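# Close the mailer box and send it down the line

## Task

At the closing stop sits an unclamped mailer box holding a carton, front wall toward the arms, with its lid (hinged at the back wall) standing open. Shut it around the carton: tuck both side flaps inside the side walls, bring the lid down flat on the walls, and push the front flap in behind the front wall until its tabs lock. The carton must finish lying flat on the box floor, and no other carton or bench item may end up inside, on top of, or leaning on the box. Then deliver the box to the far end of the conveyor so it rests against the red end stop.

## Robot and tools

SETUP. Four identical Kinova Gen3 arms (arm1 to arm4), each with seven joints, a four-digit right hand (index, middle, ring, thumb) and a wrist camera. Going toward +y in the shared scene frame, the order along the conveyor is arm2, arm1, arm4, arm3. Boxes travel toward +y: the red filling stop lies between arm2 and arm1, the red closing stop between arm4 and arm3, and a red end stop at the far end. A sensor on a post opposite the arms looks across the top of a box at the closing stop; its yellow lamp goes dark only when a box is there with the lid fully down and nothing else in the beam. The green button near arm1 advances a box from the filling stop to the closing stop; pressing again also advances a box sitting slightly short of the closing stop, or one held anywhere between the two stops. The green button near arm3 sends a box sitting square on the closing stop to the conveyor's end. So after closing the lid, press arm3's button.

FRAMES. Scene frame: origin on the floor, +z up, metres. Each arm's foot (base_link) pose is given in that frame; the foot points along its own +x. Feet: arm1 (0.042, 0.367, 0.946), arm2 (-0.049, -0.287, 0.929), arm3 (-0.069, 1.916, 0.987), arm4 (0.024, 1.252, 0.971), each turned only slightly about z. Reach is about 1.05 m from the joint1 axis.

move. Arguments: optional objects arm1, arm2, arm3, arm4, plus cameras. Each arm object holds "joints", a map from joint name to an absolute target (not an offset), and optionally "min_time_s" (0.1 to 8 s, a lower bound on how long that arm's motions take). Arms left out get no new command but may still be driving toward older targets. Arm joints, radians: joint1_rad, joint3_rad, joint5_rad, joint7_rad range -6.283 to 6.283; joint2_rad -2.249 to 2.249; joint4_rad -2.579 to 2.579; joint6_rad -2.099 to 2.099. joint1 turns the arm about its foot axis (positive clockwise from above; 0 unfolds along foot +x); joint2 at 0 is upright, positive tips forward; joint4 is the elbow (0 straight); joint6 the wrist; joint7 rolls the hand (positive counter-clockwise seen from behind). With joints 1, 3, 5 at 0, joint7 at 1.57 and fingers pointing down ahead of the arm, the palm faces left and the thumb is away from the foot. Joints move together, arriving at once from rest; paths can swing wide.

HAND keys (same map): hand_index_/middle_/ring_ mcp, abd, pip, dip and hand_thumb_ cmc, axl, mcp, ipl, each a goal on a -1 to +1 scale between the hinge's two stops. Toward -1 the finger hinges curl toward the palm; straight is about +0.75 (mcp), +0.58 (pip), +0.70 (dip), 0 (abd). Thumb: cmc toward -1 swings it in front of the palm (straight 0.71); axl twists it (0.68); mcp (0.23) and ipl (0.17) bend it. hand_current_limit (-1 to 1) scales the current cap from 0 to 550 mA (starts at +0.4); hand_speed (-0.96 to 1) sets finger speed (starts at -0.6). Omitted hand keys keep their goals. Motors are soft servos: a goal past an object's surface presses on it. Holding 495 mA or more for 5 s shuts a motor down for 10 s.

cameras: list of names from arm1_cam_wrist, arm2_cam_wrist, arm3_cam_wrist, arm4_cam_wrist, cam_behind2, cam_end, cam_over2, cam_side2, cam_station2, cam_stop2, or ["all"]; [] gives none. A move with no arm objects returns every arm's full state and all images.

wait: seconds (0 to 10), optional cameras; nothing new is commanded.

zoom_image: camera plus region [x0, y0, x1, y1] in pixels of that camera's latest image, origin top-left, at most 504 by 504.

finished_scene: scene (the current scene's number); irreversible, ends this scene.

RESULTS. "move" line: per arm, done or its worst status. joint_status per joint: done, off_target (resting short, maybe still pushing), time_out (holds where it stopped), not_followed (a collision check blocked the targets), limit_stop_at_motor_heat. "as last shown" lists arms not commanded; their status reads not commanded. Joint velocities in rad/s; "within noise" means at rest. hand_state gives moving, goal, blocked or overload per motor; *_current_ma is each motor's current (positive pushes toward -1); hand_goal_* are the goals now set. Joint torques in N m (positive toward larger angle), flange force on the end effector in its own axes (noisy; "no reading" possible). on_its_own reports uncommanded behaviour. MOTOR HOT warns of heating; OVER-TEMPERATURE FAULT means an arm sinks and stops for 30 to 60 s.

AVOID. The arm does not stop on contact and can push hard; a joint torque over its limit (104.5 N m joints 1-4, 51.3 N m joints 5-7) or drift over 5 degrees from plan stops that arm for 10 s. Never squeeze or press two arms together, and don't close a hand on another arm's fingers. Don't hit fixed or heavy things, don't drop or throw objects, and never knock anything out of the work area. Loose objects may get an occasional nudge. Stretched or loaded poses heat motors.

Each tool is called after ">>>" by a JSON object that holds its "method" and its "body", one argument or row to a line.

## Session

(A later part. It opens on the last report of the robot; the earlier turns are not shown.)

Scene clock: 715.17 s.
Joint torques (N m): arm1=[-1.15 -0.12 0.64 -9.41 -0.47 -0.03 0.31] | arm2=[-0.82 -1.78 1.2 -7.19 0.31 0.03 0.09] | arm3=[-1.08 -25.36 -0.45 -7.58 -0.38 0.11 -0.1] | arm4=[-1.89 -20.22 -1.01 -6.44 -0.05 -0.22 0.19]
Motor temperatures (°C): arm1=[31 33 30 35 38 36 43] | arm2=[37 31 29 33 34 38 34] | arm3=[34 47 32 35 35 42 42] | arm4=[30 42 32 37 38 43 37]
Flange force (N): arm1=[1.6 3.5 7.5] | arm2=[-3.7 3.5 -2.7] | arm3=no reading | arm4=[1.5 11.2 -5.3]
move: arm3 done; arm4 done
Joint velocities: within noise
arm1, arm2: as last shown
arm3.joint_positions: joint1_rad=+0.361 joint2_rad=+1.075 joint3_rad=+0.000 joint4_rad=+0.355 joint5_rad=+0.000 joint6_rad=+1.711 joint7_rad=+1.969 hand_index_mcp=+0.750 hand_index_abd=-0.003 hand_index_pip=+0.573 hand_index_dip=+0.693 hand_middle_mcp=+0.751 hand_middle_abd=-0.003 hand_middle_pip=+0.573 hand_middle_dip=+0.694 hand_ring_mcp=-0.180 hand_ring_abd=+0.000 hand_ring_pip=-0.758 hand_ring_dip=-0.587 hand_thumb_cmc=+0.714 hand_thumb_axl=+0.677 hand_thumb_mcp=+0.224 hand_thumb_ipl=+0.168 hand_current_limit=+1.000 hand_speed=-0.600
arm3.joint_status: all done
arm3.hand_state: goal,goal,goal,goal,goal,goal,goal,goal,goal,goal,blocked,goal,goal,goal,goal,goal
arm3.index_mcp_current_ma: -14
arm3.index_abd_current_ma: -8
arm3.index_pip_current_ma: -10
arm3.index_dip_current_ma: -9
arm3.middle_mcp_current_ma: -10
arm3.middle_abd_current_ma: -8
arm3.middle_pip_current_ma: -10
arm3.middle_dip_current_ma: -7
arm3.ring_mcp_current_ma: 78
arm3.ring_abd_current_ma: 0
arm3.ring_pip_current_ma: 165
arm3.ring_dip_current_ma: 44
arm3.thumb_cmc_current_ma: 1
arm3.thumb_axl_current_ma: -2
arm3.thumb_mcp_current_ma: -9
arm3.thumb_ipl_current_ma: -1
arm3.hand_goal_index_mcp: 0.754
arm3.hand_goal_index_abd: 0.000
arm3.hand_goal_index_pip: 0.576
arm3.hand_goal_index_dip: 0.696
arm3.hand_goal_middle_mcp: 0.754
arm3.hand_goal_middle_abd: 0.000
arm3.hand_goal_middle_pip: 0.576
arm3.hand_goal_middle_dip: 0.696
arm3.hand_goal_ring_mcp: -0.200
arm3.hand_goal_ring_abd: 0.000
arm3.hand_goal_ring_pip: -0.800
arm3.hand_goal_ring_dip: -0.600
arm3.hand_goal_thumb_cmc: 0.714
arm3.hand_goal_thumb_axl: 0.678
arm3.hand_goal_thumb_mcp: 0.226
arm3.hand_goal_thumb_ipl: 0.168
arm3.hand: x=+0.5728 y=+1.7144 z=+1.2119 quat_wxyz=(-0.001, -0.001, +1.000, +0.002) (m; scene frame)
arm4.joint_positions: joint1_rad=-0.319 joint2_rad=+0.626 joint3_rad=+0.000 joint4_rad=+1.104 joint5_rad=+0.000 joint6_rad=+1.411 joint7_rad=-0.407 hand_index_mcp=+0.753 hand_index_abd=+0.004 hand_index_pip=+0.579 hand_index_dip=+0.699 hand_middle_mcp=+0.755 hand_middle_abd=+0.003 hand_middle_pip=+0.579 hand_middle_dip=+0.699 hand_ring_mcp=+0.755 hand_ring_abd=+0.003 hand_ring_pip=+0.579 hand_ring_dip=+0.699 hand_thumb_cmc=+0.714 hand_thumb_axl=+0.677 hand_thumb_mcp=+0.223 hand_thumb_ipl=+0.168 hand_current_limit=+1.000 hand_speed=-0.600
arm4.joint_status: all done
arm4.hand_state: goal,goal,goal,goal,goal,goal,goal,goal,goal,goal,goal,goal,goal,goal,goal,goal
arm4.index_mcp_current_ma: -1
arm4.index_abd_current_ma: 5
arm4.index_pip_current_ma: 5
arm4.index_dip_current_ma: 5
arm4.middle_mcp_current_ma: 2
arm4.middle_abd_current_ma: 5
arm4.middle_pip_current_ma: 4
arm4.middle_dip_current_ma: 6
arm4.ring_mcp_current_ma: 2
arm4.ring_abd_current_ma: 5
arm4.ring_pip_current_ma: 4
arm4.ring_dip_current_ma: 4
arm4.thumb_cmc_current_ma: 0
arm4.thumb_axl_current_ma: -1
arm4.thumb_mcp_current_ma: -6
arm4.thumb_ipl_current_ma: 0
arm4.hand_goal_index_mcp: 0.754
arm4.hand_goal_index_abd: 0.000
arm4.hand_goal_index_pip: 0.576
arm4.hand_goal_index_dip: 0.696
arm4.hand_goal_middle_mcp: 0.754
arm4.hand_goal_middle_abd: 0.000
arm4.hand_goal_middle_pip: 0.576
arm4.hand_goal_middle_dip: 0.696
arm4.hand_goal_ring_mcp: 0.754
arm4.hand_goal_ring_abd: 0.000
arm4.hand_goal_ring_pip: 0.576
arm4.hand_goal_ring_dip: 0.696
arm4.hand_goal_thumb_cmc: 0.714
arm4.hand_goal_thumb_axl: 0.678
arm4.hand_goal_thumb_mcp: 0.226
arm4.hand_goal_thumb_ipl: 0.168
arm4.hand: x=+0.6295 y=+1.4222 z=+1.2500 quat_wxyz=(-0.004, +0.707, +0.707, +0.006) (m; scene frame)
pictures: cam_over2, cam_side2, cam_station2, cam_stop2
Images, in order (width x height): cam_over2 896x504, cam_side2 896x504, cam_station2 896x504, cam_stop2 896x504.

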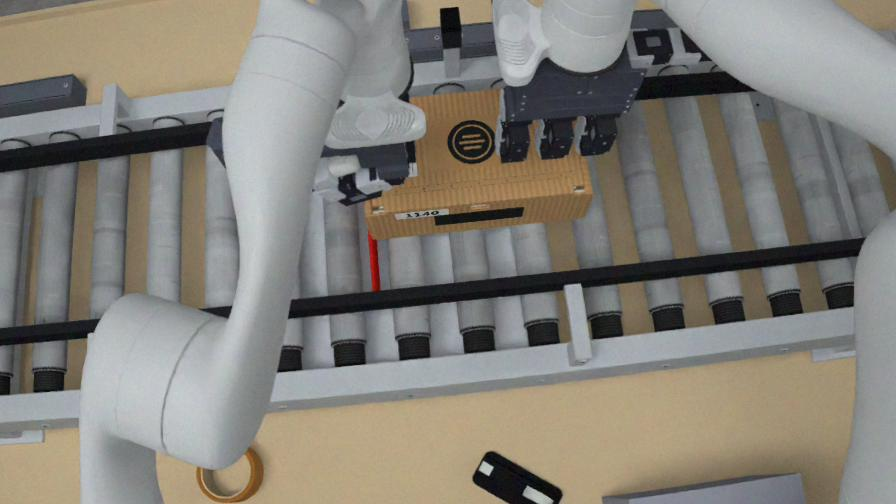

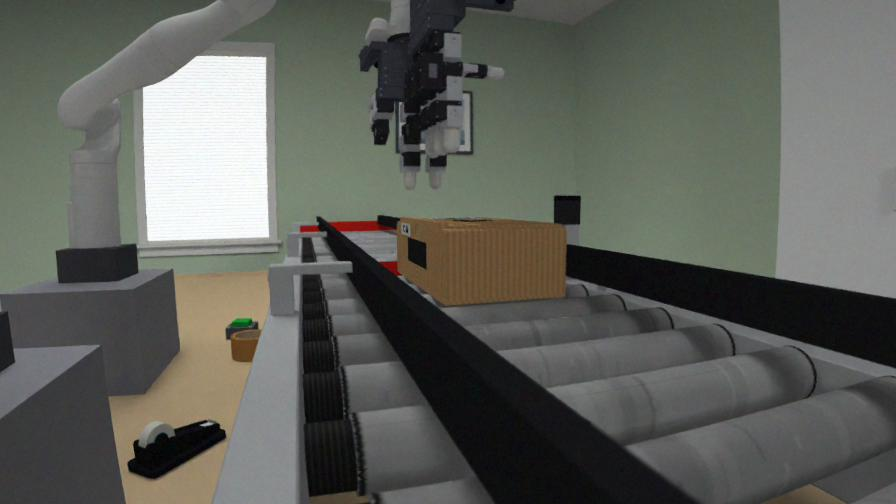

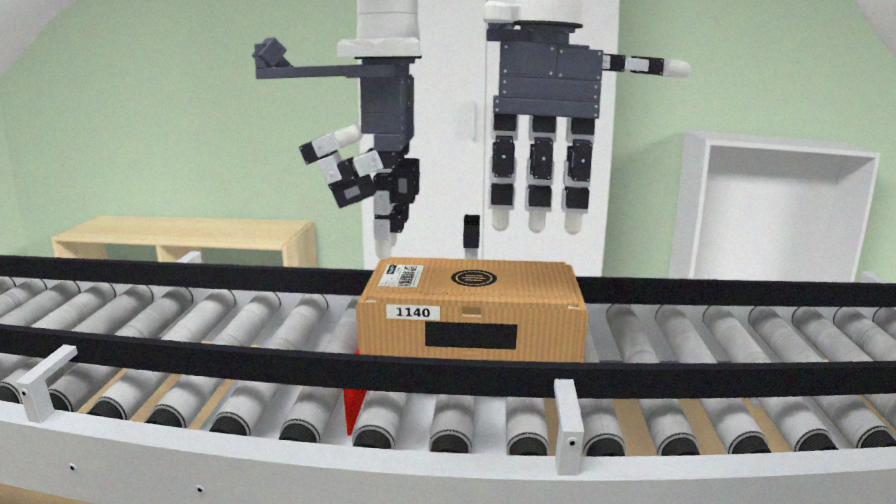

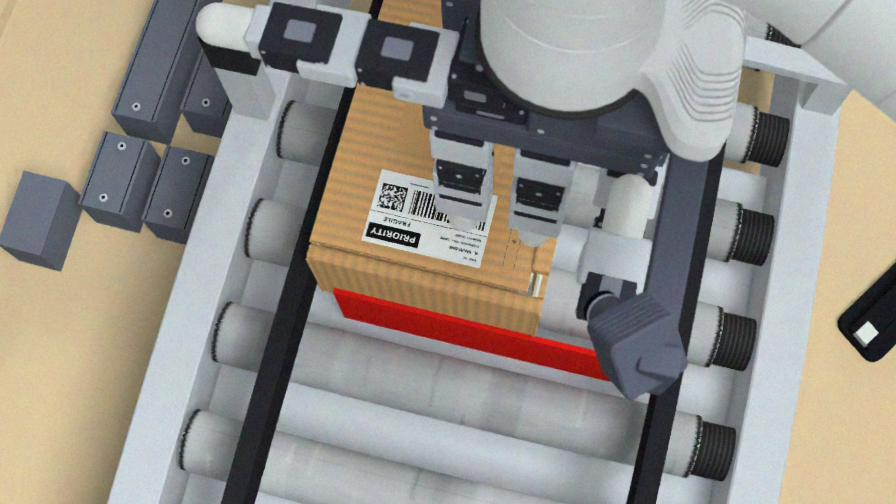

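>>> {"method": "move", "body": {
  "arm3": {"joints":{"joint1_rad":0.0,"joint2_rad":0.7,"joint4_rad":1.0,"joint6_rad":1.4416,"joint7_rad":1.57}},
  "arm4": {"joints":{"joint1_rad":-0.0905,"joint2_rad":0.6771,"joint4_rad":1.0112,"joint6_rad":1.4533,"joint7_rad":1.3935}},
  "cameras": []
}}

>>> {"method": "move", "body": {
  "arm3": {"joints":{"joint1_rad":-0.8005,"joint2_rad":0.3485,"joint4_rad":2.0985,"joint6_rad":0.6946,"joint7_rad":0.8075,"hand_middle_mcp":-0.2,"hand_middle_pip":-0.8,"hand_middle_dip":-0.6,"hand_thumb_cmc":-0.9}},
  "arm4": {"joints":{"joint2_rad":0.8035,"joint4_rad":1.2865,"joint6_rad":1.0516}},
  "cameras": ["cam_side2","cam_over2","cam_end"]
}}

Scene clock: 774.57 s.
Joint torques (N m): arm1=[-1.15 -0.12 0.63 -9.39 -0.46 -0.04 0.31] | arm2=[-0.85 -1.78 1.23 -7.24 0.31 0.02 0.11] | arm3=[-1.09 -20.76 -0.59 -7.67 -0.47 0.07 -0.1] | arm4=[-1.93 -21.1 -1.05 -6.45 -0.2 -0.21 0.16]
Motor temperatures (°C): arm1=[31 33 30 35 38 36 43] | arm2=[37 31 29 33 34 38 34] | arm3=[34 47 32 35 35 42 42] | arm4=[30 42 32 37 38 43 37]
Flange force (N): arm1=[1.6 3.4 7.4] | arm2=[-3.7 3.7 -2.6] | arm3=[-3.0 -2.1 -1.4] | arm4=[-12.3 -0.9 -5.7]
move: arm3 done; arm4 done
Joint velocities: within noise
arm1, arm2: as last shown
arm3.joint_positions: joint1_rad=+0.000 joint2_rad=+0.700 joint3_rad=+0.000 joint4_rad=+1.000 joint5_rad=+0.000 joint6_rad=+1.442 joint7_rad=+1.570 hand_index_mcp=+0.750 hand_index_abd=-0.003 hand_index_pip=+0.573 hand_index_dip=+0.693 hand_middle_mcp=+0.751 hand_middle_abd=-0.003 hand_middle_pip=+0.573 hand_middle_dip=+0.694 hand_ring_mcp=-0.180 hand_ring_abd=+0.000 hand_ring_pip=-0.758 hand_ring_dip=-0.587 hand_thumb_cmc=+0.714 hand_thumb_axl=+0.677 hand_thumb_mcp=+0.224 hand_thumb_ipl=+0.168 hand_current_limit=+1.000 hand_speed=-0.600
arm3.joint_status: all done
arm3.hand_state: goal,goal,goal,goal,goal,goal,goal,goal,goal,goal,blocked,goal,goal,goal,goal,goal
arm3.index_mcp_current_ma: -12
arm3.index_abd_current_ma: -8
arm3.index_pip_current_ma: -10
arm3.index_dip_current_ma: -9
arm3.middle_mcp_current_ma: -10
arm3.middle_abd_current_ma: -7
arm3.middle_pip_current_ma: -9
arm3.middle_dip_current_ma: -7
arm3.ring_mcp_current_ma: 78
arm3.ring_abd_current_ma: 0
arm3.ring_pip_current_ma: 165
arm3.ring_dip_current_ma: 44
arm3.thumb_cmc_current_ma: 1
arm3.thumb_axl_current_ma: -2
arm3.thumb_mcp_current_ma: -9
arm3.thumb_ipl_current_ma: -1
arm3.hand_goal_index_mcp: 0.754
arm3.hand_goal_index_abd: 0.000
arm3.hand_goal_index_pip: 0.576
arm3.hand_goal_index_dip: 0.696
arm3.hand_goal_middle_mcp: 0.754
arm3.hand_goal_middle_abd: 0.000
arm3.hand_goal_middle_pip: 0.576
arm3.hand_goal_middle_dip: 0.696
arm3.hand_goal_ring_mcp: -0.200
arm3.hand_goal_ring_abd: 0.000
arm3.hand_goal_ring_pip: -0.800
arm3.hand_goal_ring_dip: -0.600
arm3.hand_goal_thumb_cmc: 0.714
arm3.hand_goal_thumb_axl: 0.678
arm3.hand_goal_thumb_mcp: 0.226
arm3.hand_goal_thumb_ipl: 0.168
arm3.hand: x=+0.5386 y=+1.9538 z=+1.2500 quat_wxyz=(-0.001, +0.018, +1.000, +0.002) (m; scene frame)
arm4.joint_positions: joint1_rad=-0.090 joint2_rad=+0.677 joint3_rad=+0.000 joint4_rad=+1.011 joint5_rad=+0.000 joint6_rad=+1.453 joint7_rad=+1.394 hand_index_mcp=+0.753 hand_index_abd=+0.003 hand_index_pip=+0.579 hand_index_dip=+0.699 hand_middle_mcp=+0.755 hand_middle_abd=+0.003 hand_middle_pip=+0.579 hand_middle_dip=+0.699 hand_ring_mcp=+0.755 hand_ring_abd=+0.003 hand_ring_pip=+0.578 hand_ring_dip=+0.699 hand_thumb_cmc=+0.714 hand_thumb_axl=+0.677 hand_thumb_mcp=+0.223 hand_thumb_ipl=+0.168 hand_current_limit=+1.000 hand_speed=-0.600
arm4.joint_status: all done
arm4.hand_state: goal,goal,goal,goal,goal,goal,goal,goal,goal,goal,goal,goal,goal,goal,goal,goal
arm4.index_mcp_current_ma: -1
arm4.index_abd_current_ma: 5
arm4.index_pip_current_ma: 4
arm4.index_dip_current_ma: 5
arm4.middle_mcp_current_ma: 2
arm4.middle_abd_current_ma: 4
arm4.middle_pip_current_ma: 4
arm4.middle_dip_current_ma: 6
arm4.ring_mcp_current_ma: 2
arm4.ring_abd_current_ma: 4
arm4.ring_pip_current_ma: 4
arm4.ring_dip_current_ma: 4
arm4.thumb_cmc_current_ma: 0
arm4.thumb_axl_current_ma: -1
arm4.thumb_mcp_current_ma: -6
arm4.thumb_ipl_current_ma: 0
arm4.hand_goal_index_mcp: 0.754
arm4.hand_goal_index_abd: 0.000
arm4.hand_goal_index_pip: 0.576
arm4.hand_goal_index_dip: 0.696
arm4.hand_goal_middle_mcp: 0.754
arm4.hand_goal_middle_abd: 0.000
arm4.hand_goal_middle_pip: 0.576
arm4.hand_goal_middle_dip: 0.696
arm4.hand_goal_ring_mcp: 0.754
arm4.hand_goal_ring_abd: 0.000
arm4.hand_goal_ring_pip: 0.576
arm4.hand_goal_ring_dip: 0.696
arm4.hand_goal_thumb_cmc: 0.714
arm4.hand_goal_thumb_axl: 0.678
arm4.hand_goal_thumb_mcp: 0.226
arm4.hand_goal_thumb_ipl: 0.168
arm4.hand: x=+0.6170 y=+1.4099 z=+1.2497 quat_wxyz=(+0.002, +0.000, +1.000, +0.007) (m; scene frame)
pictures: none
No camera images: "cameras" was empty.

Scene clock: 777.00 s.
Joint torques (N m): arm1=[-1.14 -0.13 0.63 -9.35 -0.47 -0.04 0.33] | arm2=[-0.81 -1.77 1.21 -7.23 0.29 0.05 0.09] | arm3=[-1.06 -11.91 -0.74 -4.79 -0.45 -0.04 -0.09] | arm4=[-1.9 -21.85 -1.1 -5.53 -0.18 -0.16 0.15]
Motor temperatures (°C): arm1=[31 33 30 35 38 36 43] | arm2=[37 31 29 33 34 38 34] | arm3=[34 47 32 35 35 42 42] | arm4=[30 42 32 37 38 43 37]
Flange force (N): arm1=[1.5 3.4 7.3] | arm2=[-3.7 3.5 -2.5] | arm3=[-3.4 -1.2 -1.0] | arm4=[-10.0 -1.2 -2.0]
move: arm3 off_target; arm4 done
Joint velocities: within noise
arm1, arm2: as last shown
arm3.joint_positions: joint1_rad=-0.800 joint2_rad=+0.349 joint3_rad=+0.000 joint4_rad=+2.098 joint5_rad=+0.000 joint6_rad=+0.695 joint7_rad=+0.808 hand_index_mcp=+0.750 hand_index_abd=-0.003 hand_index_pip=+0.573 hand_index_dip=+0.693 hand_middle_mcp=-0.179 hand_middle_abd=-0.003 hand_middle_pip=-0.759 hand_middle_dip=-0.589 hand_ring_mcp=-0.180 hand_ring_abd=+0.000 hand_ring_pip=-0.758 hand_ring_dip=-0.587 hand_thumb_cmc=-0.898 hand_thumb_axl=+0.677 hand_thumb_mcp=+0.224 hand_thumb_ipl=+0.168 hand_current_limit=+1.000 hand_speed=-0.600
arm3.joint_status: hand_middle_mcp off_target (ended at -0.179, target -0.200); hand_middle_pip off_target (ended at -0.759, target -0.800); the others done
arm3.hand_state: goal,goal,goal,goal,blocked,goal,blocked,goal,goal,goal,blocked,goal,goal,goal,goal,goal
arm3.index_mcp_current_ma: -12
arm3.index_abd_current_ma: -8
arm3.index_pip_current_ma: -10
arm3.index_dip_current_ma: -9
arm3.middle_mcp_current_ma: 83
arm3.middle_abd_current_ma: -7
arm3.middle_pip_current_ma: 161
arm3.middle_dip_current_ma: 37
arm3.ring_mcp_current_ma: 78
arm3.ring_abd_current_ma: 0
arm3.ring_pip_current_ma: 165
arm3.ring_dip_current_ma: 44
arm3.thumb_cmc_current_ma: 7
arm3.thumb_axl_current_ma: -2
arm3.thumb_mcp_current_ma: -9
arm3.thumb_ipl_current_ma: -1
arm3.hand_goal_index_mcp: 0.754
arm3.hand_goal_index_abd: 0.000
arm3.hand_goal_index_pip: 0.576
arm3.hand_goal_index_dip: 0.696
arm3.hand_goal_middle_mcp: -0.200
arm3.hand_goal_middle_abd: 0.000
arm3.hand_goal_middle_pip: -0.800
arm3.hand_goal_middle_dip: -0.600
arm3.hand_goal_ring_mcp: -0.200
arm3.hand_goal_ring_abd: 0.000
arm3.hand_goal_ring_pip: -0.800
arm3.hand_goal_ring_dip: -0.600
arm3.hand_goal_thumb_cmc: -0.900
arm3.hand_goal_thumb_axl: 0.678
arm3.hand_goal_thumb_mcp: 0.226
arm3.hand_goal_thumb_ipl: 0.168
arm3.hand: x=+0.2194 y=+2.2214 z=+1.1243 quat_wxyz=(-0.001, -0.001, +1.000, +0.002) (m; scene frame)
arm4.joint_positions: joint1_rad=-0.090 joint2_rad=+0.803 joint3_rad=+0.000 joint4_rad=+1.287 joint5_rad=+0.000 joint6_rad=+1.052 joint7_rad=+1.394 hand_index_mcp=+0.753 hand_index_abd=+0.003 hand_index_pip=+0.579 hand_index_dip=+0.699 hand_middle_mcp=+0.755 hand_middle_abd=+0.003 hand_middle_pip=+0.579 hand_middle_dip=+0.699 hand_ring_mcp=+0.755 hand_ring_abd=+0.003 hand_ring_pip=+0.578 hand_ring_dip=+0.699 hand_thumb_cmc=+0.714 hand_thumb_axl=+0.677 hand_thumb_mcp=+0.223 hand_thumb_ipl=+0.168 hand_current_limit=+1.000 hand_speed=-0.600
arm4.joint_status: all done
arm4.hand_state: goal,goal,goal,goal,goal,goal,goal,goal,goal,goal,goal,goal,goal,goal,goal,goal
arm4.index_mcp_current_ma: -1
arm4.index_abd_current_ma: 5
arm4.index_pip_current_ma: 4
arm4.index_dip_current_ma: 5
arm4.middle_mcp_current_ma: 2
arm4.middle_abd_current_ma: 4
arm4.middle_pip_current_ma: 4
arm4.middle_dip_current_ma: 6
arm4.ring_mcp_current_ma: 2
arm4.ring_abd_current_ma: 4
arm4.ring_pip_current_ma: 4
arm4.ring_dip_current_ma: 4
arm4.thumb_cmc_current_ma: 0
arm4.thumb_axl_current_ma: -1
arm4.thumb_mcp_current_ma: -6
arm4.thumb_ipl_current_ma: 0
arm4.hand_goal_index_mcp: 0.754
arm4.hand_goal_index_abd: 0.000
arm4.hand_goal_index_pip: 0.576
arm4.hand_goal_index_dip: 0.696
arm4.hand_goal_middle_mcp: 0.754
arm4.hand_goal_middle_abd: 0.000
arm4.hand_goal_middle_pip: 0.576
arm4.hand_goal_middle_dip: 0.696
arm4.hand_goal_ring_mcp: 0.754
arm4.hand_goal_ring_abd: 0.000
arm4.hand_goal_ring_pip: 0.576
arm4.hand_goal_ring_dip: 0.696
arm4.hand_goal_thumb_cmc: 0.714
arm4.hand_goal_thumb_axl: 0.678
arm4.hand_goal_thumb_mcp: 0.226
arm4.hand_goal_thumb_ipl: 0.168
arm4.hand: x=+0.6175 y=+1.4122 z=+1.0948 quat_wxyz=(+0.002, +0.000, +1.000, +0.007) (m; scene frame)
pictures: cam_end, cam_over2, cam_side2
Images, in order (width x height): cam_end 896x504, cam_over2 896x504, cam_side2 896x504.

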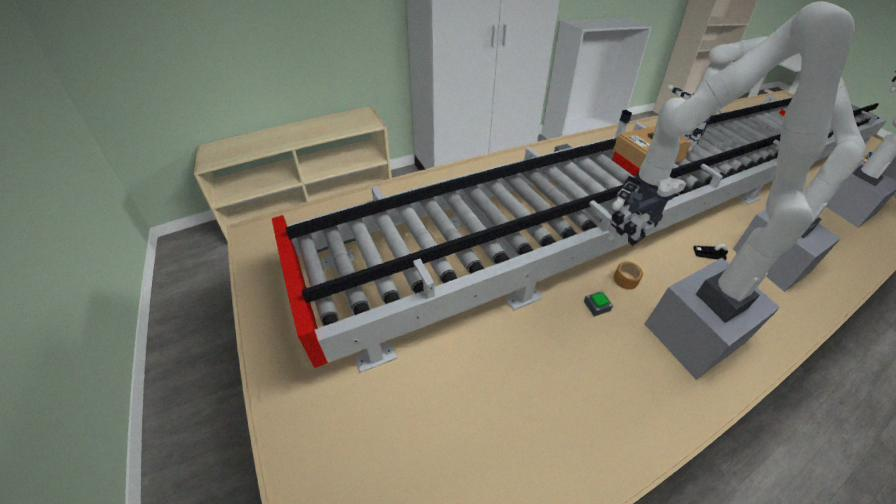

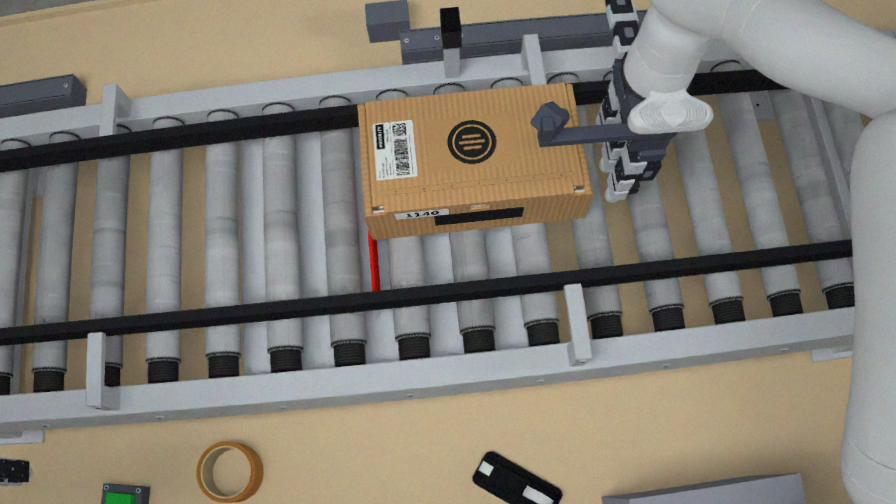

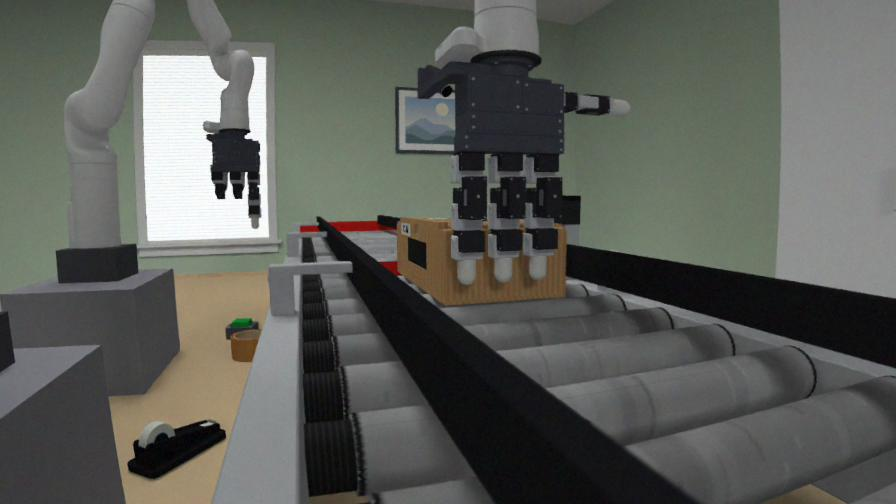

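>>> {"method": "move", "body": {
  "arm4": {"joints":{"joint1_rad":-0.1745,"joint2_rad":0.8228,"joint4_rad":1.2456,"joint6_rad":1.0732,"joint7_rad":1.3095},"min_time_s":3},
  "cameras": ["cam_stop2","cam_over2"]
}}

Scene clock: 785.43 s.
Joint torques (N m): arm1=[-1.12 -0.08 0.61 -9.41 -0.44 -0.03 0.31] | arm2=[-0.81 -1.8 1.25 -7.19 0.32 0.04 0.1] | arm3=[-1.1 -11.86 -0.74 -4.81 -0.42 -0.06 -0.13] | arm4=[-17.07 -19.6 -15.3 -6.07 -8.16 -1.76 0.14]
Motor temperatures (°C): arm1=[31 33 30 35 38 36 43] | arm2=[37 31 29 33 34 38 34] | arm3=[34 47 32 34 35 42 42] | arm4=[31 42 32 37 38 43 37]
Flange force (N): arm1=[1.7 3.4 7.6] | arm2=[-3.8 3.6 -2.8] | arm3=[-3.5 -1.5 -1.1] | arm4=[-13.3 -26.1 -8.3]
move: arm4 done
Joint velocities: within noise
arm1, arm2, arm3: as last shown
arm4.joint_positions: joint1_rad=-0.174 joint2_rad=+0.823 joint3_rad=+0.000 joint4_rad=+1.246 joint5_rad=+0.000 joint6_rad=+1.073 joint7_rad=+1.309 hand_index_mcp=+0.896 hand_index_abd=+0.004 hand_index_pip=+0.622 hand_index_dip=+0.686 hand_middle_mcp=+0.897 hand_middle_abd=+0.003 hand_middle_pip=+0.624 hand_middle_dip=+0.687 hand_ring_mcp=+0.898 hand_ring_abd=+0.003 hand_ring_pip=+0.624 hand_ring_dip=+0.688 hand_thumb_cmc=+0.714 hand_thumb_axl=+0.677 hand_thumb_mcp=+0.223 hand_thumb_ipl=+0.168 hand_current_limit=+1.000 hand_speed=-0.600
arm4.joint_status: all done
arm4.hand_state: blocked,goal,blocked,goal,blocked,goal,blocked,goal,blocked,goal,blocked,goal,goal,goal,goal,goal
arm4.index_mcp_current_ma: 550
arm4.index_abd_current_ma: 5
arm4.index_pip_current_ma: 145
arm4.index_dip_current_ma: -22
arm4.middle_mcp_current_ma: 550
arm4.middle_abd_current_ma: 5
arm4.middle_pip_current_ma: 150
arm4.middle_dip_current_ma: -20
arm4.ring_mcp_current_ma: 550
arm4.ring_abd_current_ma: 5
arm4.ring_pip_current_ma: 152
arm4.ring_dip_current_ma: -17
arm4.thumb_cmc_current_ma: 0
arm4.thumb_axl_current_ma: -1
arm4.thumb_mcp_current_ma: -6
arm4.thumb_ipl_current_ma: 0
arm4.hand_goal_index_mcp: 0.754
arm4.hand_goal_index_abd: 0.000
arm4.hand_goal_index_pip: 0.576
arm4.hand_goal_index_dip: 0.696
arm4.hand_goal_middle_mcp: 0.754
arm4.hand_goal_middle_abd: 0.000
arm4.hand_goal_middle_pip: 0.576
arm4.hand_goal_middle_dip: 0.696
arm4.hand_goal_ring_mcp: 0.754
arm4.hand_goal_ring_abd: 0.000
arm4.hand_goal_ring_pip: 0.576
arm4.hand_goal_ring_dip: 0.696
arm4.hand_goal_thumb_cmc: 0.714
arm4.hand_goal_thumb_axl: 0.678
arm4.hand_goal_thumb_mcp: 0.226
arm4.hand_goal_thumb_ipl: 0.168
arm4.hand: x=+0.6176 y=+1.4621 z=+1.0955 quat_wxyz=(+0.002, +0.000, +1.000, +0.007) (m; scene frame)
pictures: cam_over2, cam_stop2
Images, in order (width x height): cam_over2 896x504, cam_stop2 896x504.

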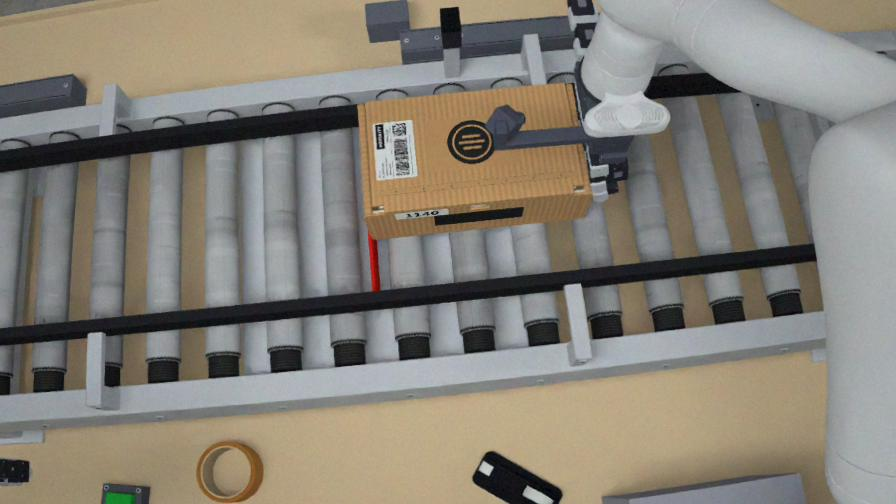

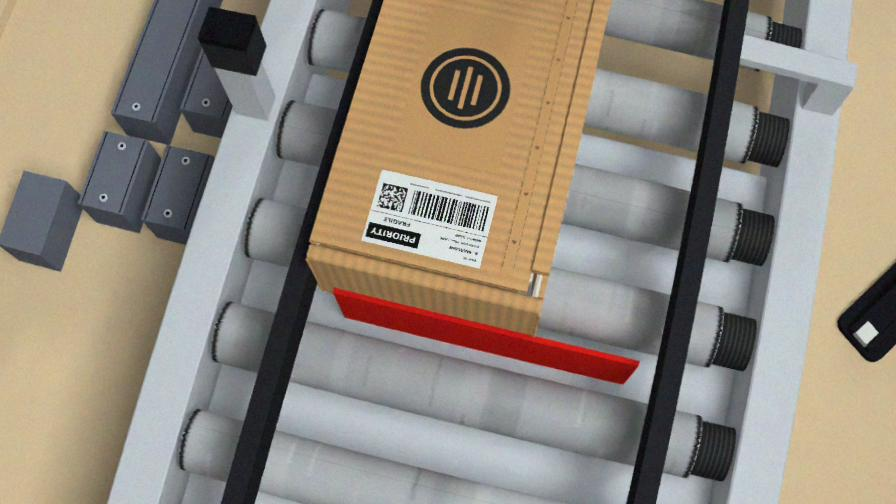

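>>> {"method": "move", "body": {
  "arm4": {"joints":{"joint1_rad":-0.0905,"joint2_rad":0.6771,"joint4_rad":1.0112,"joint6_rad":1.4533,"joint7_rad":1.3935},"min_time_s":2},
  "arm3": {"joints":{"joint2_rad":0.9543,"joint4_rad":2.1824,"joint6_rad":0.0049},"min_time_s":2},
  "cameras": ["cam_end","cam_side2","arm3_cam_wrist","cam_station2"]
}}

>>> {"method": "zoom_image", "body": {
  "camera": "cam_end",
  "region": [540, 200, 740, 340]
}}

>>> {"method": "zoom_image", "body": {
  "camera": "cam_side2",
  "region": [180, 220, 340, 380]
}}

Scene clock: 797.40 s.
Joint torques (N m): arm1=[-1.14 -0.12 0.66 -9.36 -0.45 -0.05 0.34] | arm2=[-0.79 -1.79 1.24 -7.2 0.32 0.04 0.09] | arm3=[-1.12 -15.87 -0.57 0.56 -0.25 -0.05 -0.11] | arm4=[-1.9 -21.05 -1.03 -6.53 -0.11 -0.21 0.19]
Motor temperatures (°C): arm1=[31 33 30 35 38 36 43] | arm2=[37 31 29 33 34 38 34] | arm3=[34 47 32 34 35 42 42] | arm4=[31 42 32 37 38 43 37]
Flange force (N): arm1=[1.5 3.6 7.3] | arm2=[-3.8 3.6 -2.7] | arm3=[-4.1 -1.3 0.4] | arm4=[-11.7 -0.9 -5.5]
move: arm3 done; arm4 done
HAND FAULT: one or more motors of the hand drew too much current for too long and shut down. This happened once since the last result. The arm does not stop for it. Each such motor holds nothing for 10 seconds from its own shutdown, also while the arm is stopped by a fault of its own. Then it runs to the goal last written, under the current limit last written. A HAND FAULT can take a little off the scene's score.
Joint velocities: within noise
arm1, arm2: as last shown
arm3.joint_positions: joint1_rad=-0.800 joint2_rad=+0.954 joint3_rad=+0.000 joint4_rad=+2.182 joint5_rad=+0.000 joint6_rad=+0.005 joint7_rad=+0.808 hand_index_mcp=+0.750 hand_index_abd=-0.003 hand_index_pip=+0.573 hand_index_dip=+0.693 hand_middle_mcp=-0.179 hand_middle_abd=-0.003 hand_middle_pip=-0.759 hand_middle_dip=-0.589 hand_ring_mcp=-0.180 hand_ring_abd=+0.000 hand_ring_pip=-0.758 hand_ring_dip=-0.587 hand_thumb_cmc=-0.898 hand_thumb_axl=+0.677 hand_thumb_mcp=+0.224 hand_thumb_ipl=+0.168 hand_current_limit=+1.000 hand_speed=-0.600
arm3.joint_status: all done
arm3.hand_state: goal,goal,goal,goal,blocked,goal,blocked,goal,goal,goal,blocked,goal,goal,goal,goal,goal
arm3.index_mcp_current_ma: -12
arm3.index_abd_current_ma: -8
arm3.index_pip_current_ma: -10
arm3.index_dip_current_ma: -9
arm3.middle_mcp_current_ma: 84
arm3.middle_abd_current_ma: -7
arm3.middle_pip_current_ma: 161
arm3.middle_dip_current_ma: 37
arm3.ring_mcp_current_ma: 78
arm3.ring_abd_current_ma: 0
arm3.ring_pip_current_ma: 165
arm3.ring_dip_current_ma: 44
arm3.thumb_cmc_current_ma: 7
arm3.thumb_axl_current_ma: -2
arm3.thumb_mcp_current_ma: -9
arm3.thumb_ipl_current_ma: -1
arm3.hand_goal_index_mcp: 0.754
arm3.hand_goal_index_abd: 0.000
arm3.hand_goal_index_pip: 0.576
arm3.hand_goal_index_dip: 0.696
arm3.hand_goal_middle_mcp: -0.200
arm3.hand_goal_middle_abd: 0.000
arm3.hand_goal_middle_pip: -0.800
arm3.hand_goal_middle_dip: -0.600
arm3.hand_goal_ring_mcp: -0.200
arm3.hand_goal_ring_abd: 0.000
arm3.hand_goal_ring_pip: -0.800
arm3.hand_goal_ring_dip: -0.600
arm3.hand_goal_thumb_cmc: -0.900
arm3.hand_goal_thumb_axl: 0.678
arm3.hand_goal_thumb_mcp: 0.226
arm3.hand_goal_thumb_ipl: 0.168
arm3.hand: x=+0.2188 y=+2.2221 z=+0.8993 quat_wxyz=(-0.001, -0.001, +1.000, +0.002) (m; scene frame)
arm4.joint_positions: joint1_rad=-0.090 joint2_rad=+0.677 joint3_rad=+0.000 joint4_rad=+1.011 joint5_rad=+0.000 joint6_rad=+1.453 joint7_rad=+1.394 hand_index_mcp=+0.878 hand_index_abd=+0.003 hand_index_pip=+0.578 hand_index_dip=+0.693 hand_middle_mcp=+0.878 hand_middle_abd=+0.003 hand_middle_pip=+0.578 hand_middle_dip=+0.693 hand_ring_mcp=+0.878 hand_ring_abd=+0.003 hand_ring_pip=+0.578 hand_ring_dip=+0.693 hand_thumb_cmc=+0.714 hand_thumb_axl=+0.677 hand_thumb_mcp=+0.223 hand_thumb_ipl=+0.168 hand_current_limit=+1.000 hand_speed=-0.600
arm4.joint_status: all done
arm4.hand_state: overload,goal,goal,goal,overload,goal,goal,goal,overload,goal,goal,goal,goal,goal,goal,goal
arm4.index_mcp_current_ma: 0
arm4.index_abd_current_ma: 5
arm4.index_pip_current_ma: 3
arm4.index_dip_current_ma: -5
arm4.middle_mcp_current_ma: 0
arm4.middle_abd_current_ma: 4
arm4.middle_pip_current_ma: 3
arm4.middle_dip_current_ma: -6
arm4.ring_mcp_current_ma: 0
arm4.ring_abd_current_ma: 4
arm4.ring_pip_current_ma: 3
arm4.ring_dip_current_ma: -4
arm4.thumb_cmc_current_ma: 0
arm4.thumb_axl_current_ma: -1
arm4.thumb_mcp_current_ma: -6
arm4.thumb_ipl_current_ma: 0
arm4.hand_goal_index_mcp: 0.754
arm4.hand_goal_index_abd: 0.000
arm4.hand_goal_index_pip: 0.576
arm4.hand_goal_index_dip: 0.696
arm4.hand_goal_middle_mcp: 0.754
arm4.hand_goal_middle_abd: 0.000
arm4.hand_goal_middle_pip: 0.576
arm4.hand_goal_middle_dip: 0.696
arm4.hand_goal_ring_mcp: 0.754
arm4.hand_goal_ring_abd: 0.000
arm4.hand_goal_ring_pip: 0.576
arm4.hand_goal_ring_dip: 0.696
arm4.hand_goal_thumb_cmc: 0.714
arm4.hand_goal_thumb_axl: 0.678
arm4.hand_goal_thumb_mcp: 0.226
arm4.hand_goal_thumb_ipl: 0.168
arm4.hand: x=+0.6170 y=+1.4099 z=+1.2497 quat_wxyz=(+0.002, +0.000, +1.000, +0.007) (m; scene frame)
pictures: arm3_cam_wrist, cam_end, cam_side2, cam_station2
Images, in order (width x height): arm3_cam_wrist 896x504, cam_end 896x504, cam_side2 896x504, cam_station2 896x504.

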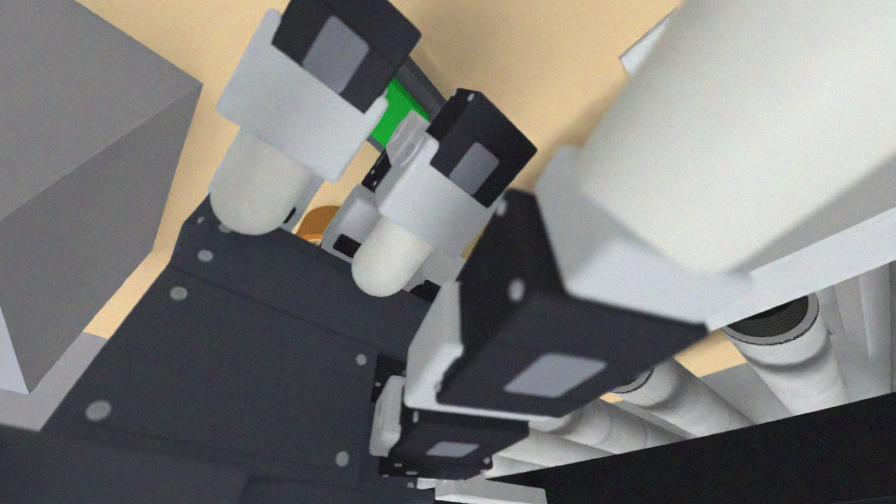

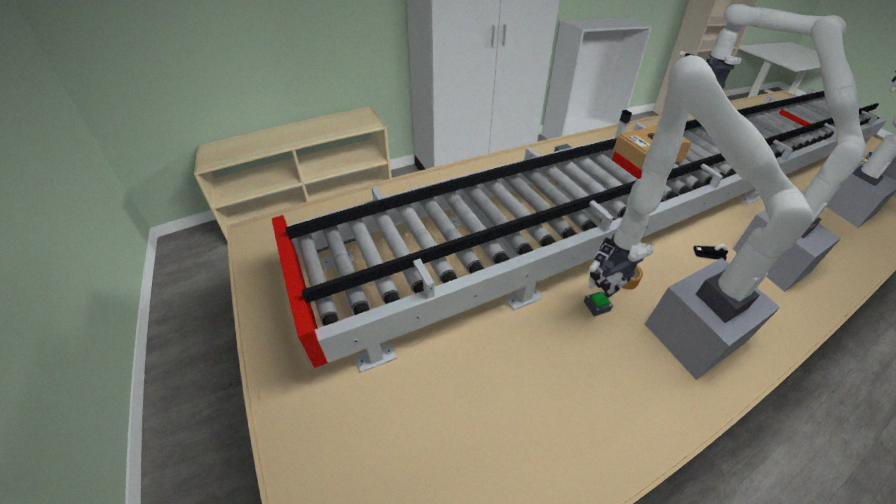

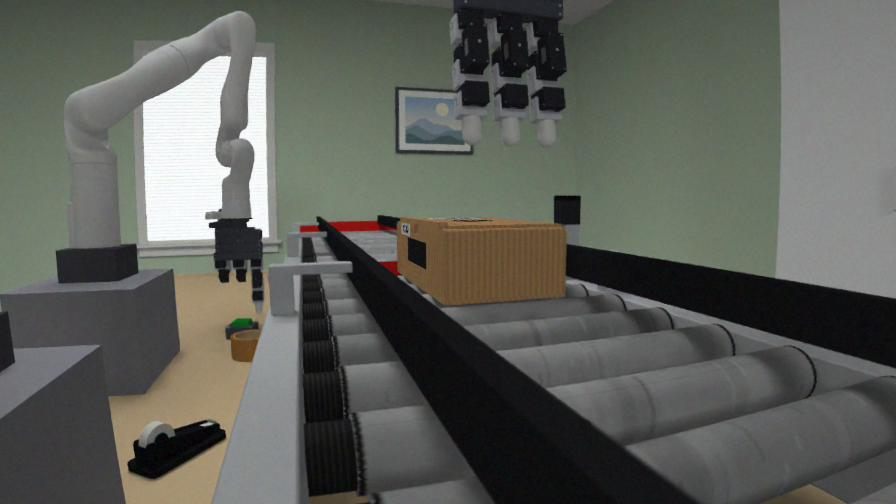

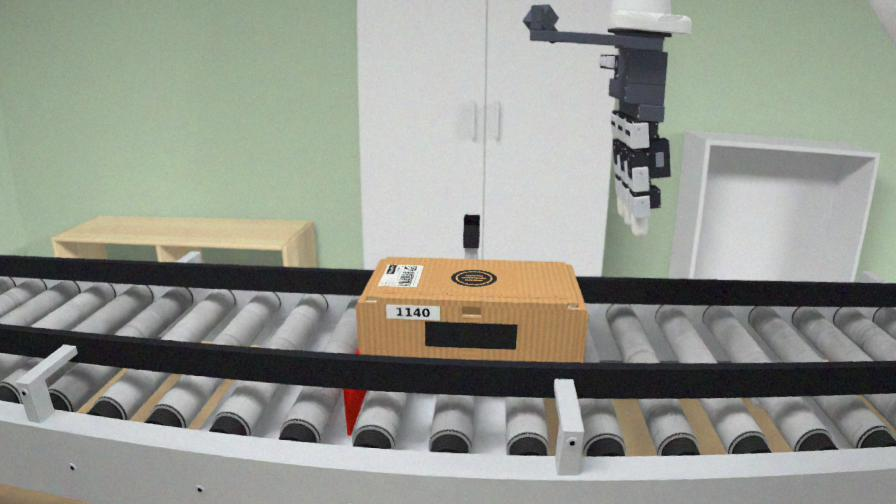

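Scaled by 2.520 from the camera's 896x504 image, which has a finer 1280x720 frame.

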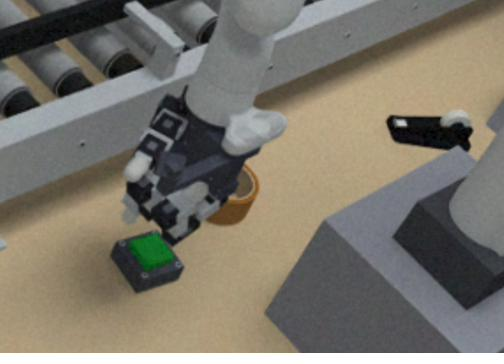

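Scaled by 3.150 from the camera's 896x504 image, which has a finer 1280x720 frame.

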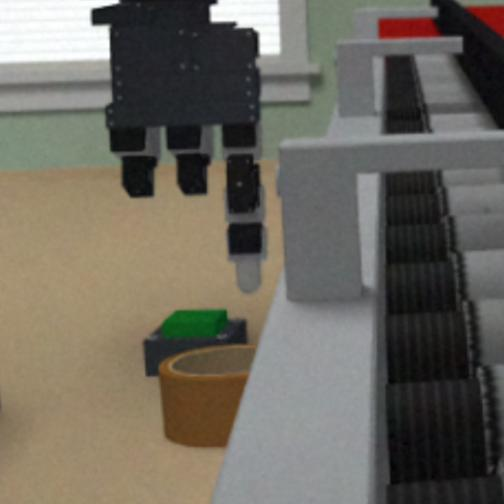

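>>> {"method": "move", "body": {
  "arm3": {"joints":{"joint1_rad":-0.8302,"joint2_rad":0.8817,"joint4_rad":2.3290,"joint6_rad":-0.0691,"joint7_rad":0.7778},"min_time_s":1},
  "cameras": ["cam_end","cam_side2"]
}}

>>> {"method": "zoom_image", "body": {
  "camera": "cam_end",
  "region": [560, 240, 680, 330]
}}

>>> {"method": "zoom_image", "body": {
  "camera": "cam_side2",
  "region": [180, 220, 340, 380]
}}

Scene clock: 834.10 s.
Joint torques (N m): arm1=[-1.14 -0.11 0.65 -9.37 -0.46 -0.04 0.31] | arm2=[-0.82 -1.79 1.23 -7.21 0.31 0.05 0.11] | arm3=[-1.11 -14.36 -0.61 1.21 -0.28 -0.05 -0.11] | arm4=[-1.9 -21 -1.07 -6.45 -0.13 -0.15 0.2]
Motor temperatures (°C): arm1=[31 33 30 35 38 36 43] | arm2=[37 31 29 32 34 38 34] | arm3=[34 46 32 34 35 42 42] | arm4=[31 41 32 36 38 43 37]
Flange force (N): arm1=[1.6 3.5 7.4] | arm2=[-3.8 3.6 -2.6] | arm3=[-4.6 -1.5 0.2] | arm4=[-11.9 -0.9 -5.6]
move: arm3 done
Joint velocities: within noise
arm1, arm2, arm4: as last shown
arm3.joint_positions: joint1_rad=-0.830 joint2_rad=+0.882 joint3_rad=+0.000 joint4_rad=+2.329 joint5_rad=+0.000 joint6_rad=-0.069 joint7_rad=+0.778 hand_index_mcp=+0.750 hand_index_abd=-0.003 hand_index_pip=+0.573 hand_index_dip=+0.693 hand_middle_mcp=-0.179 hand_middle_abd=-0.003 hand_middle_pip=-0.759 hand_middle_dip=-0.589 hand_ring_mcp=-0.180 hand_ring_abd=+0.000 hand_ring_pip=-0.758 hand_ring_dip=-0.587 hand_thumb_cmc=-0.898 hand_thumb_axl=+0.677 hand_thumb_mcp=+0.224 hand_thumb_ipl=+0.168 hand_current_limit=+1.000 hand_speed=-0.600
arm3.joint_status: all done
arm3.hand_state: goal,goal,goal,goal,blocked,goal,blocked,goal,goal,goal,blocked,goal,goal,goal,goal,goal
arm3.index_mcp_current_ma: -12
arm3.index_abd_current_ma: -8
arm3.index_pip_current_ma: -10
arm3.index_dip_current_ma: -9
arm3.middle_mcp_current_ma: 84
arm3.middle_abd_current_ma: -7
arm3.middle_pip_current_ma: 161
arm3.middle_dip_current_ma: 37
arm3.ring_mcp_current_ma: 78
arm3.ring_abd_current_ma: 0
arm3.ring_pip_current_ma: 165
arm3.ring_dip_current_ma: 44
arm3.thumb_cmc_current_ma: 7
arm3.thumb_axl_current_ma: -2
arm3.thumb_mcp_current_ma: -9
arm3.thumb_ipl_current_ma: -1
arm3.hand_goal_index_mcp: 0.754
arm3.hand_goal_index_abd: 0.000
arm3.hand_goal_index_pip: 0.576
arm3.hand_goal_index_dip: 0.696
arm3.hand_goal_middle_mcp: -0.200
arm3.hand_goal_middle_abd: 0.000
arm3.hand_goal_middle_pip: -0.800
arm3.hand_goal_middle_dip: -0.600
arm3.hand_goal_ring_mcp: -0.200
arm3.hand_goal_ring_abd: 0.000
arm3.hand_goal_ring_pip: -0.800
arm3.hand_goal_ring_dip: -0.600
arm3.hand_goal_thumb_cmc: -0.900
arm3.hand_goal_thumb_axl: 0.678
arm3.hand_goal_thumb_mcp: 0.226
arm3.hand_goal_thumb_ipl: 0.168
arm3.hand: x=+0.1829 y=+2.1999 z=+0.9243 quat_wxyz=(-0.001, -0.001, +1.000, +0.002) (m; scene frame)
arm4.joint_positions: joint1_rad=-0.090 joint2_rad=+0.677 joint3_rad=+0.000 joint4_rad=+1.011 joint5_rad=+0.000 joint6_rad=+1.453 joint7_rad=+1.394 hand_index_mcp=+0.755 hand_index_abd=+0.003 hand_index_pip=+0.578 hand_index_dip=+0.693 hand_middle_mcp=+0.755 hand_middle_abd=+0.003 hand_middle_pip=+0.578 hand_middle_dip=+0.693 hand_ring_mcp=+0.755 hand_ring_abd=+0.003 hand_ring_pip=+0.578 hand_ring_dip=+0.693 hand_thumb_cmc=+0.714 hand_thumb_axl=+0.677 hand_thumb_mcp=+0.223 hand_thumb_ipl=+0.168 hand_current_limit=+1.000 hand_speed=-0.600
arm4.hand_state: goal,goal,goal,goal,goal,goal,goal,goal,goal,goal,goal,goal,goal,goal,goal,goal
arm4.index_mcp_current_ma: 2
arm4.middle_mcp_current_ma: 2
arm4.ring_mcp_current_ma: 2
pictures: cam_end, cam_side2
Images, in order (width x height): cam_end 896x504, cam_side2 896x504.

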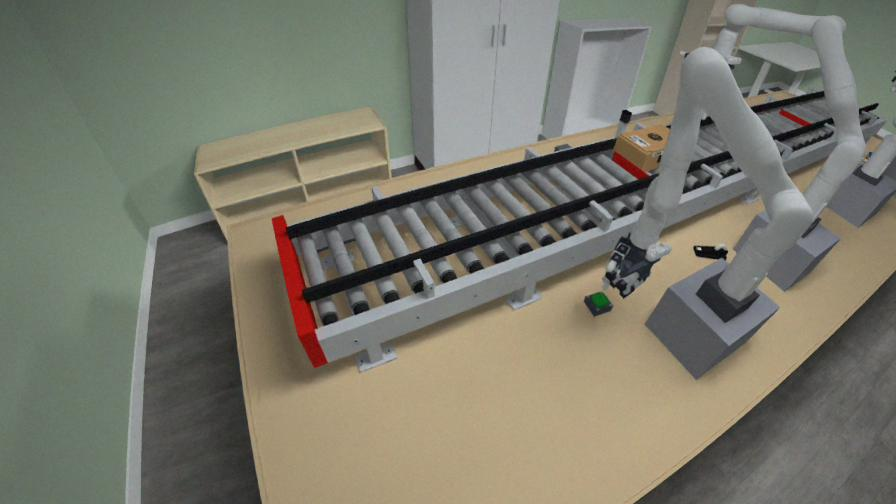

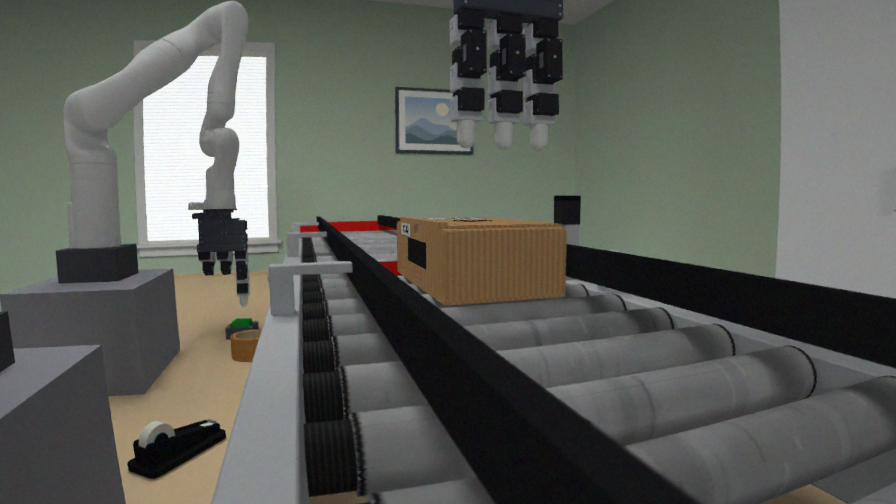

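Scaled by 4.200 from the camera's 896x504 image, which has a finer 1280x720 frame.

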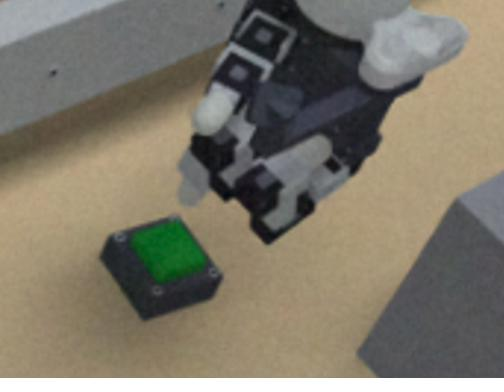

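Scaled by 3.150 from the camera's 896x504 image, which has a finer 1280x720 frame.

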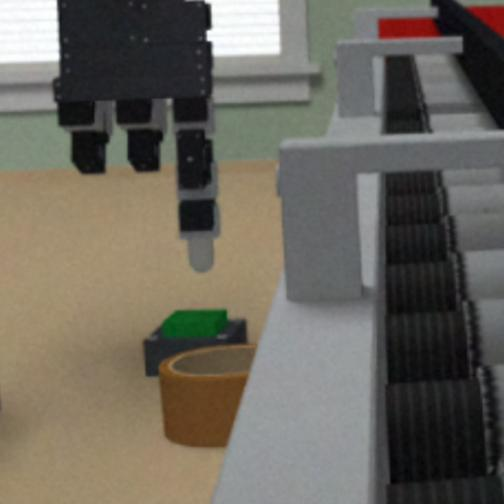

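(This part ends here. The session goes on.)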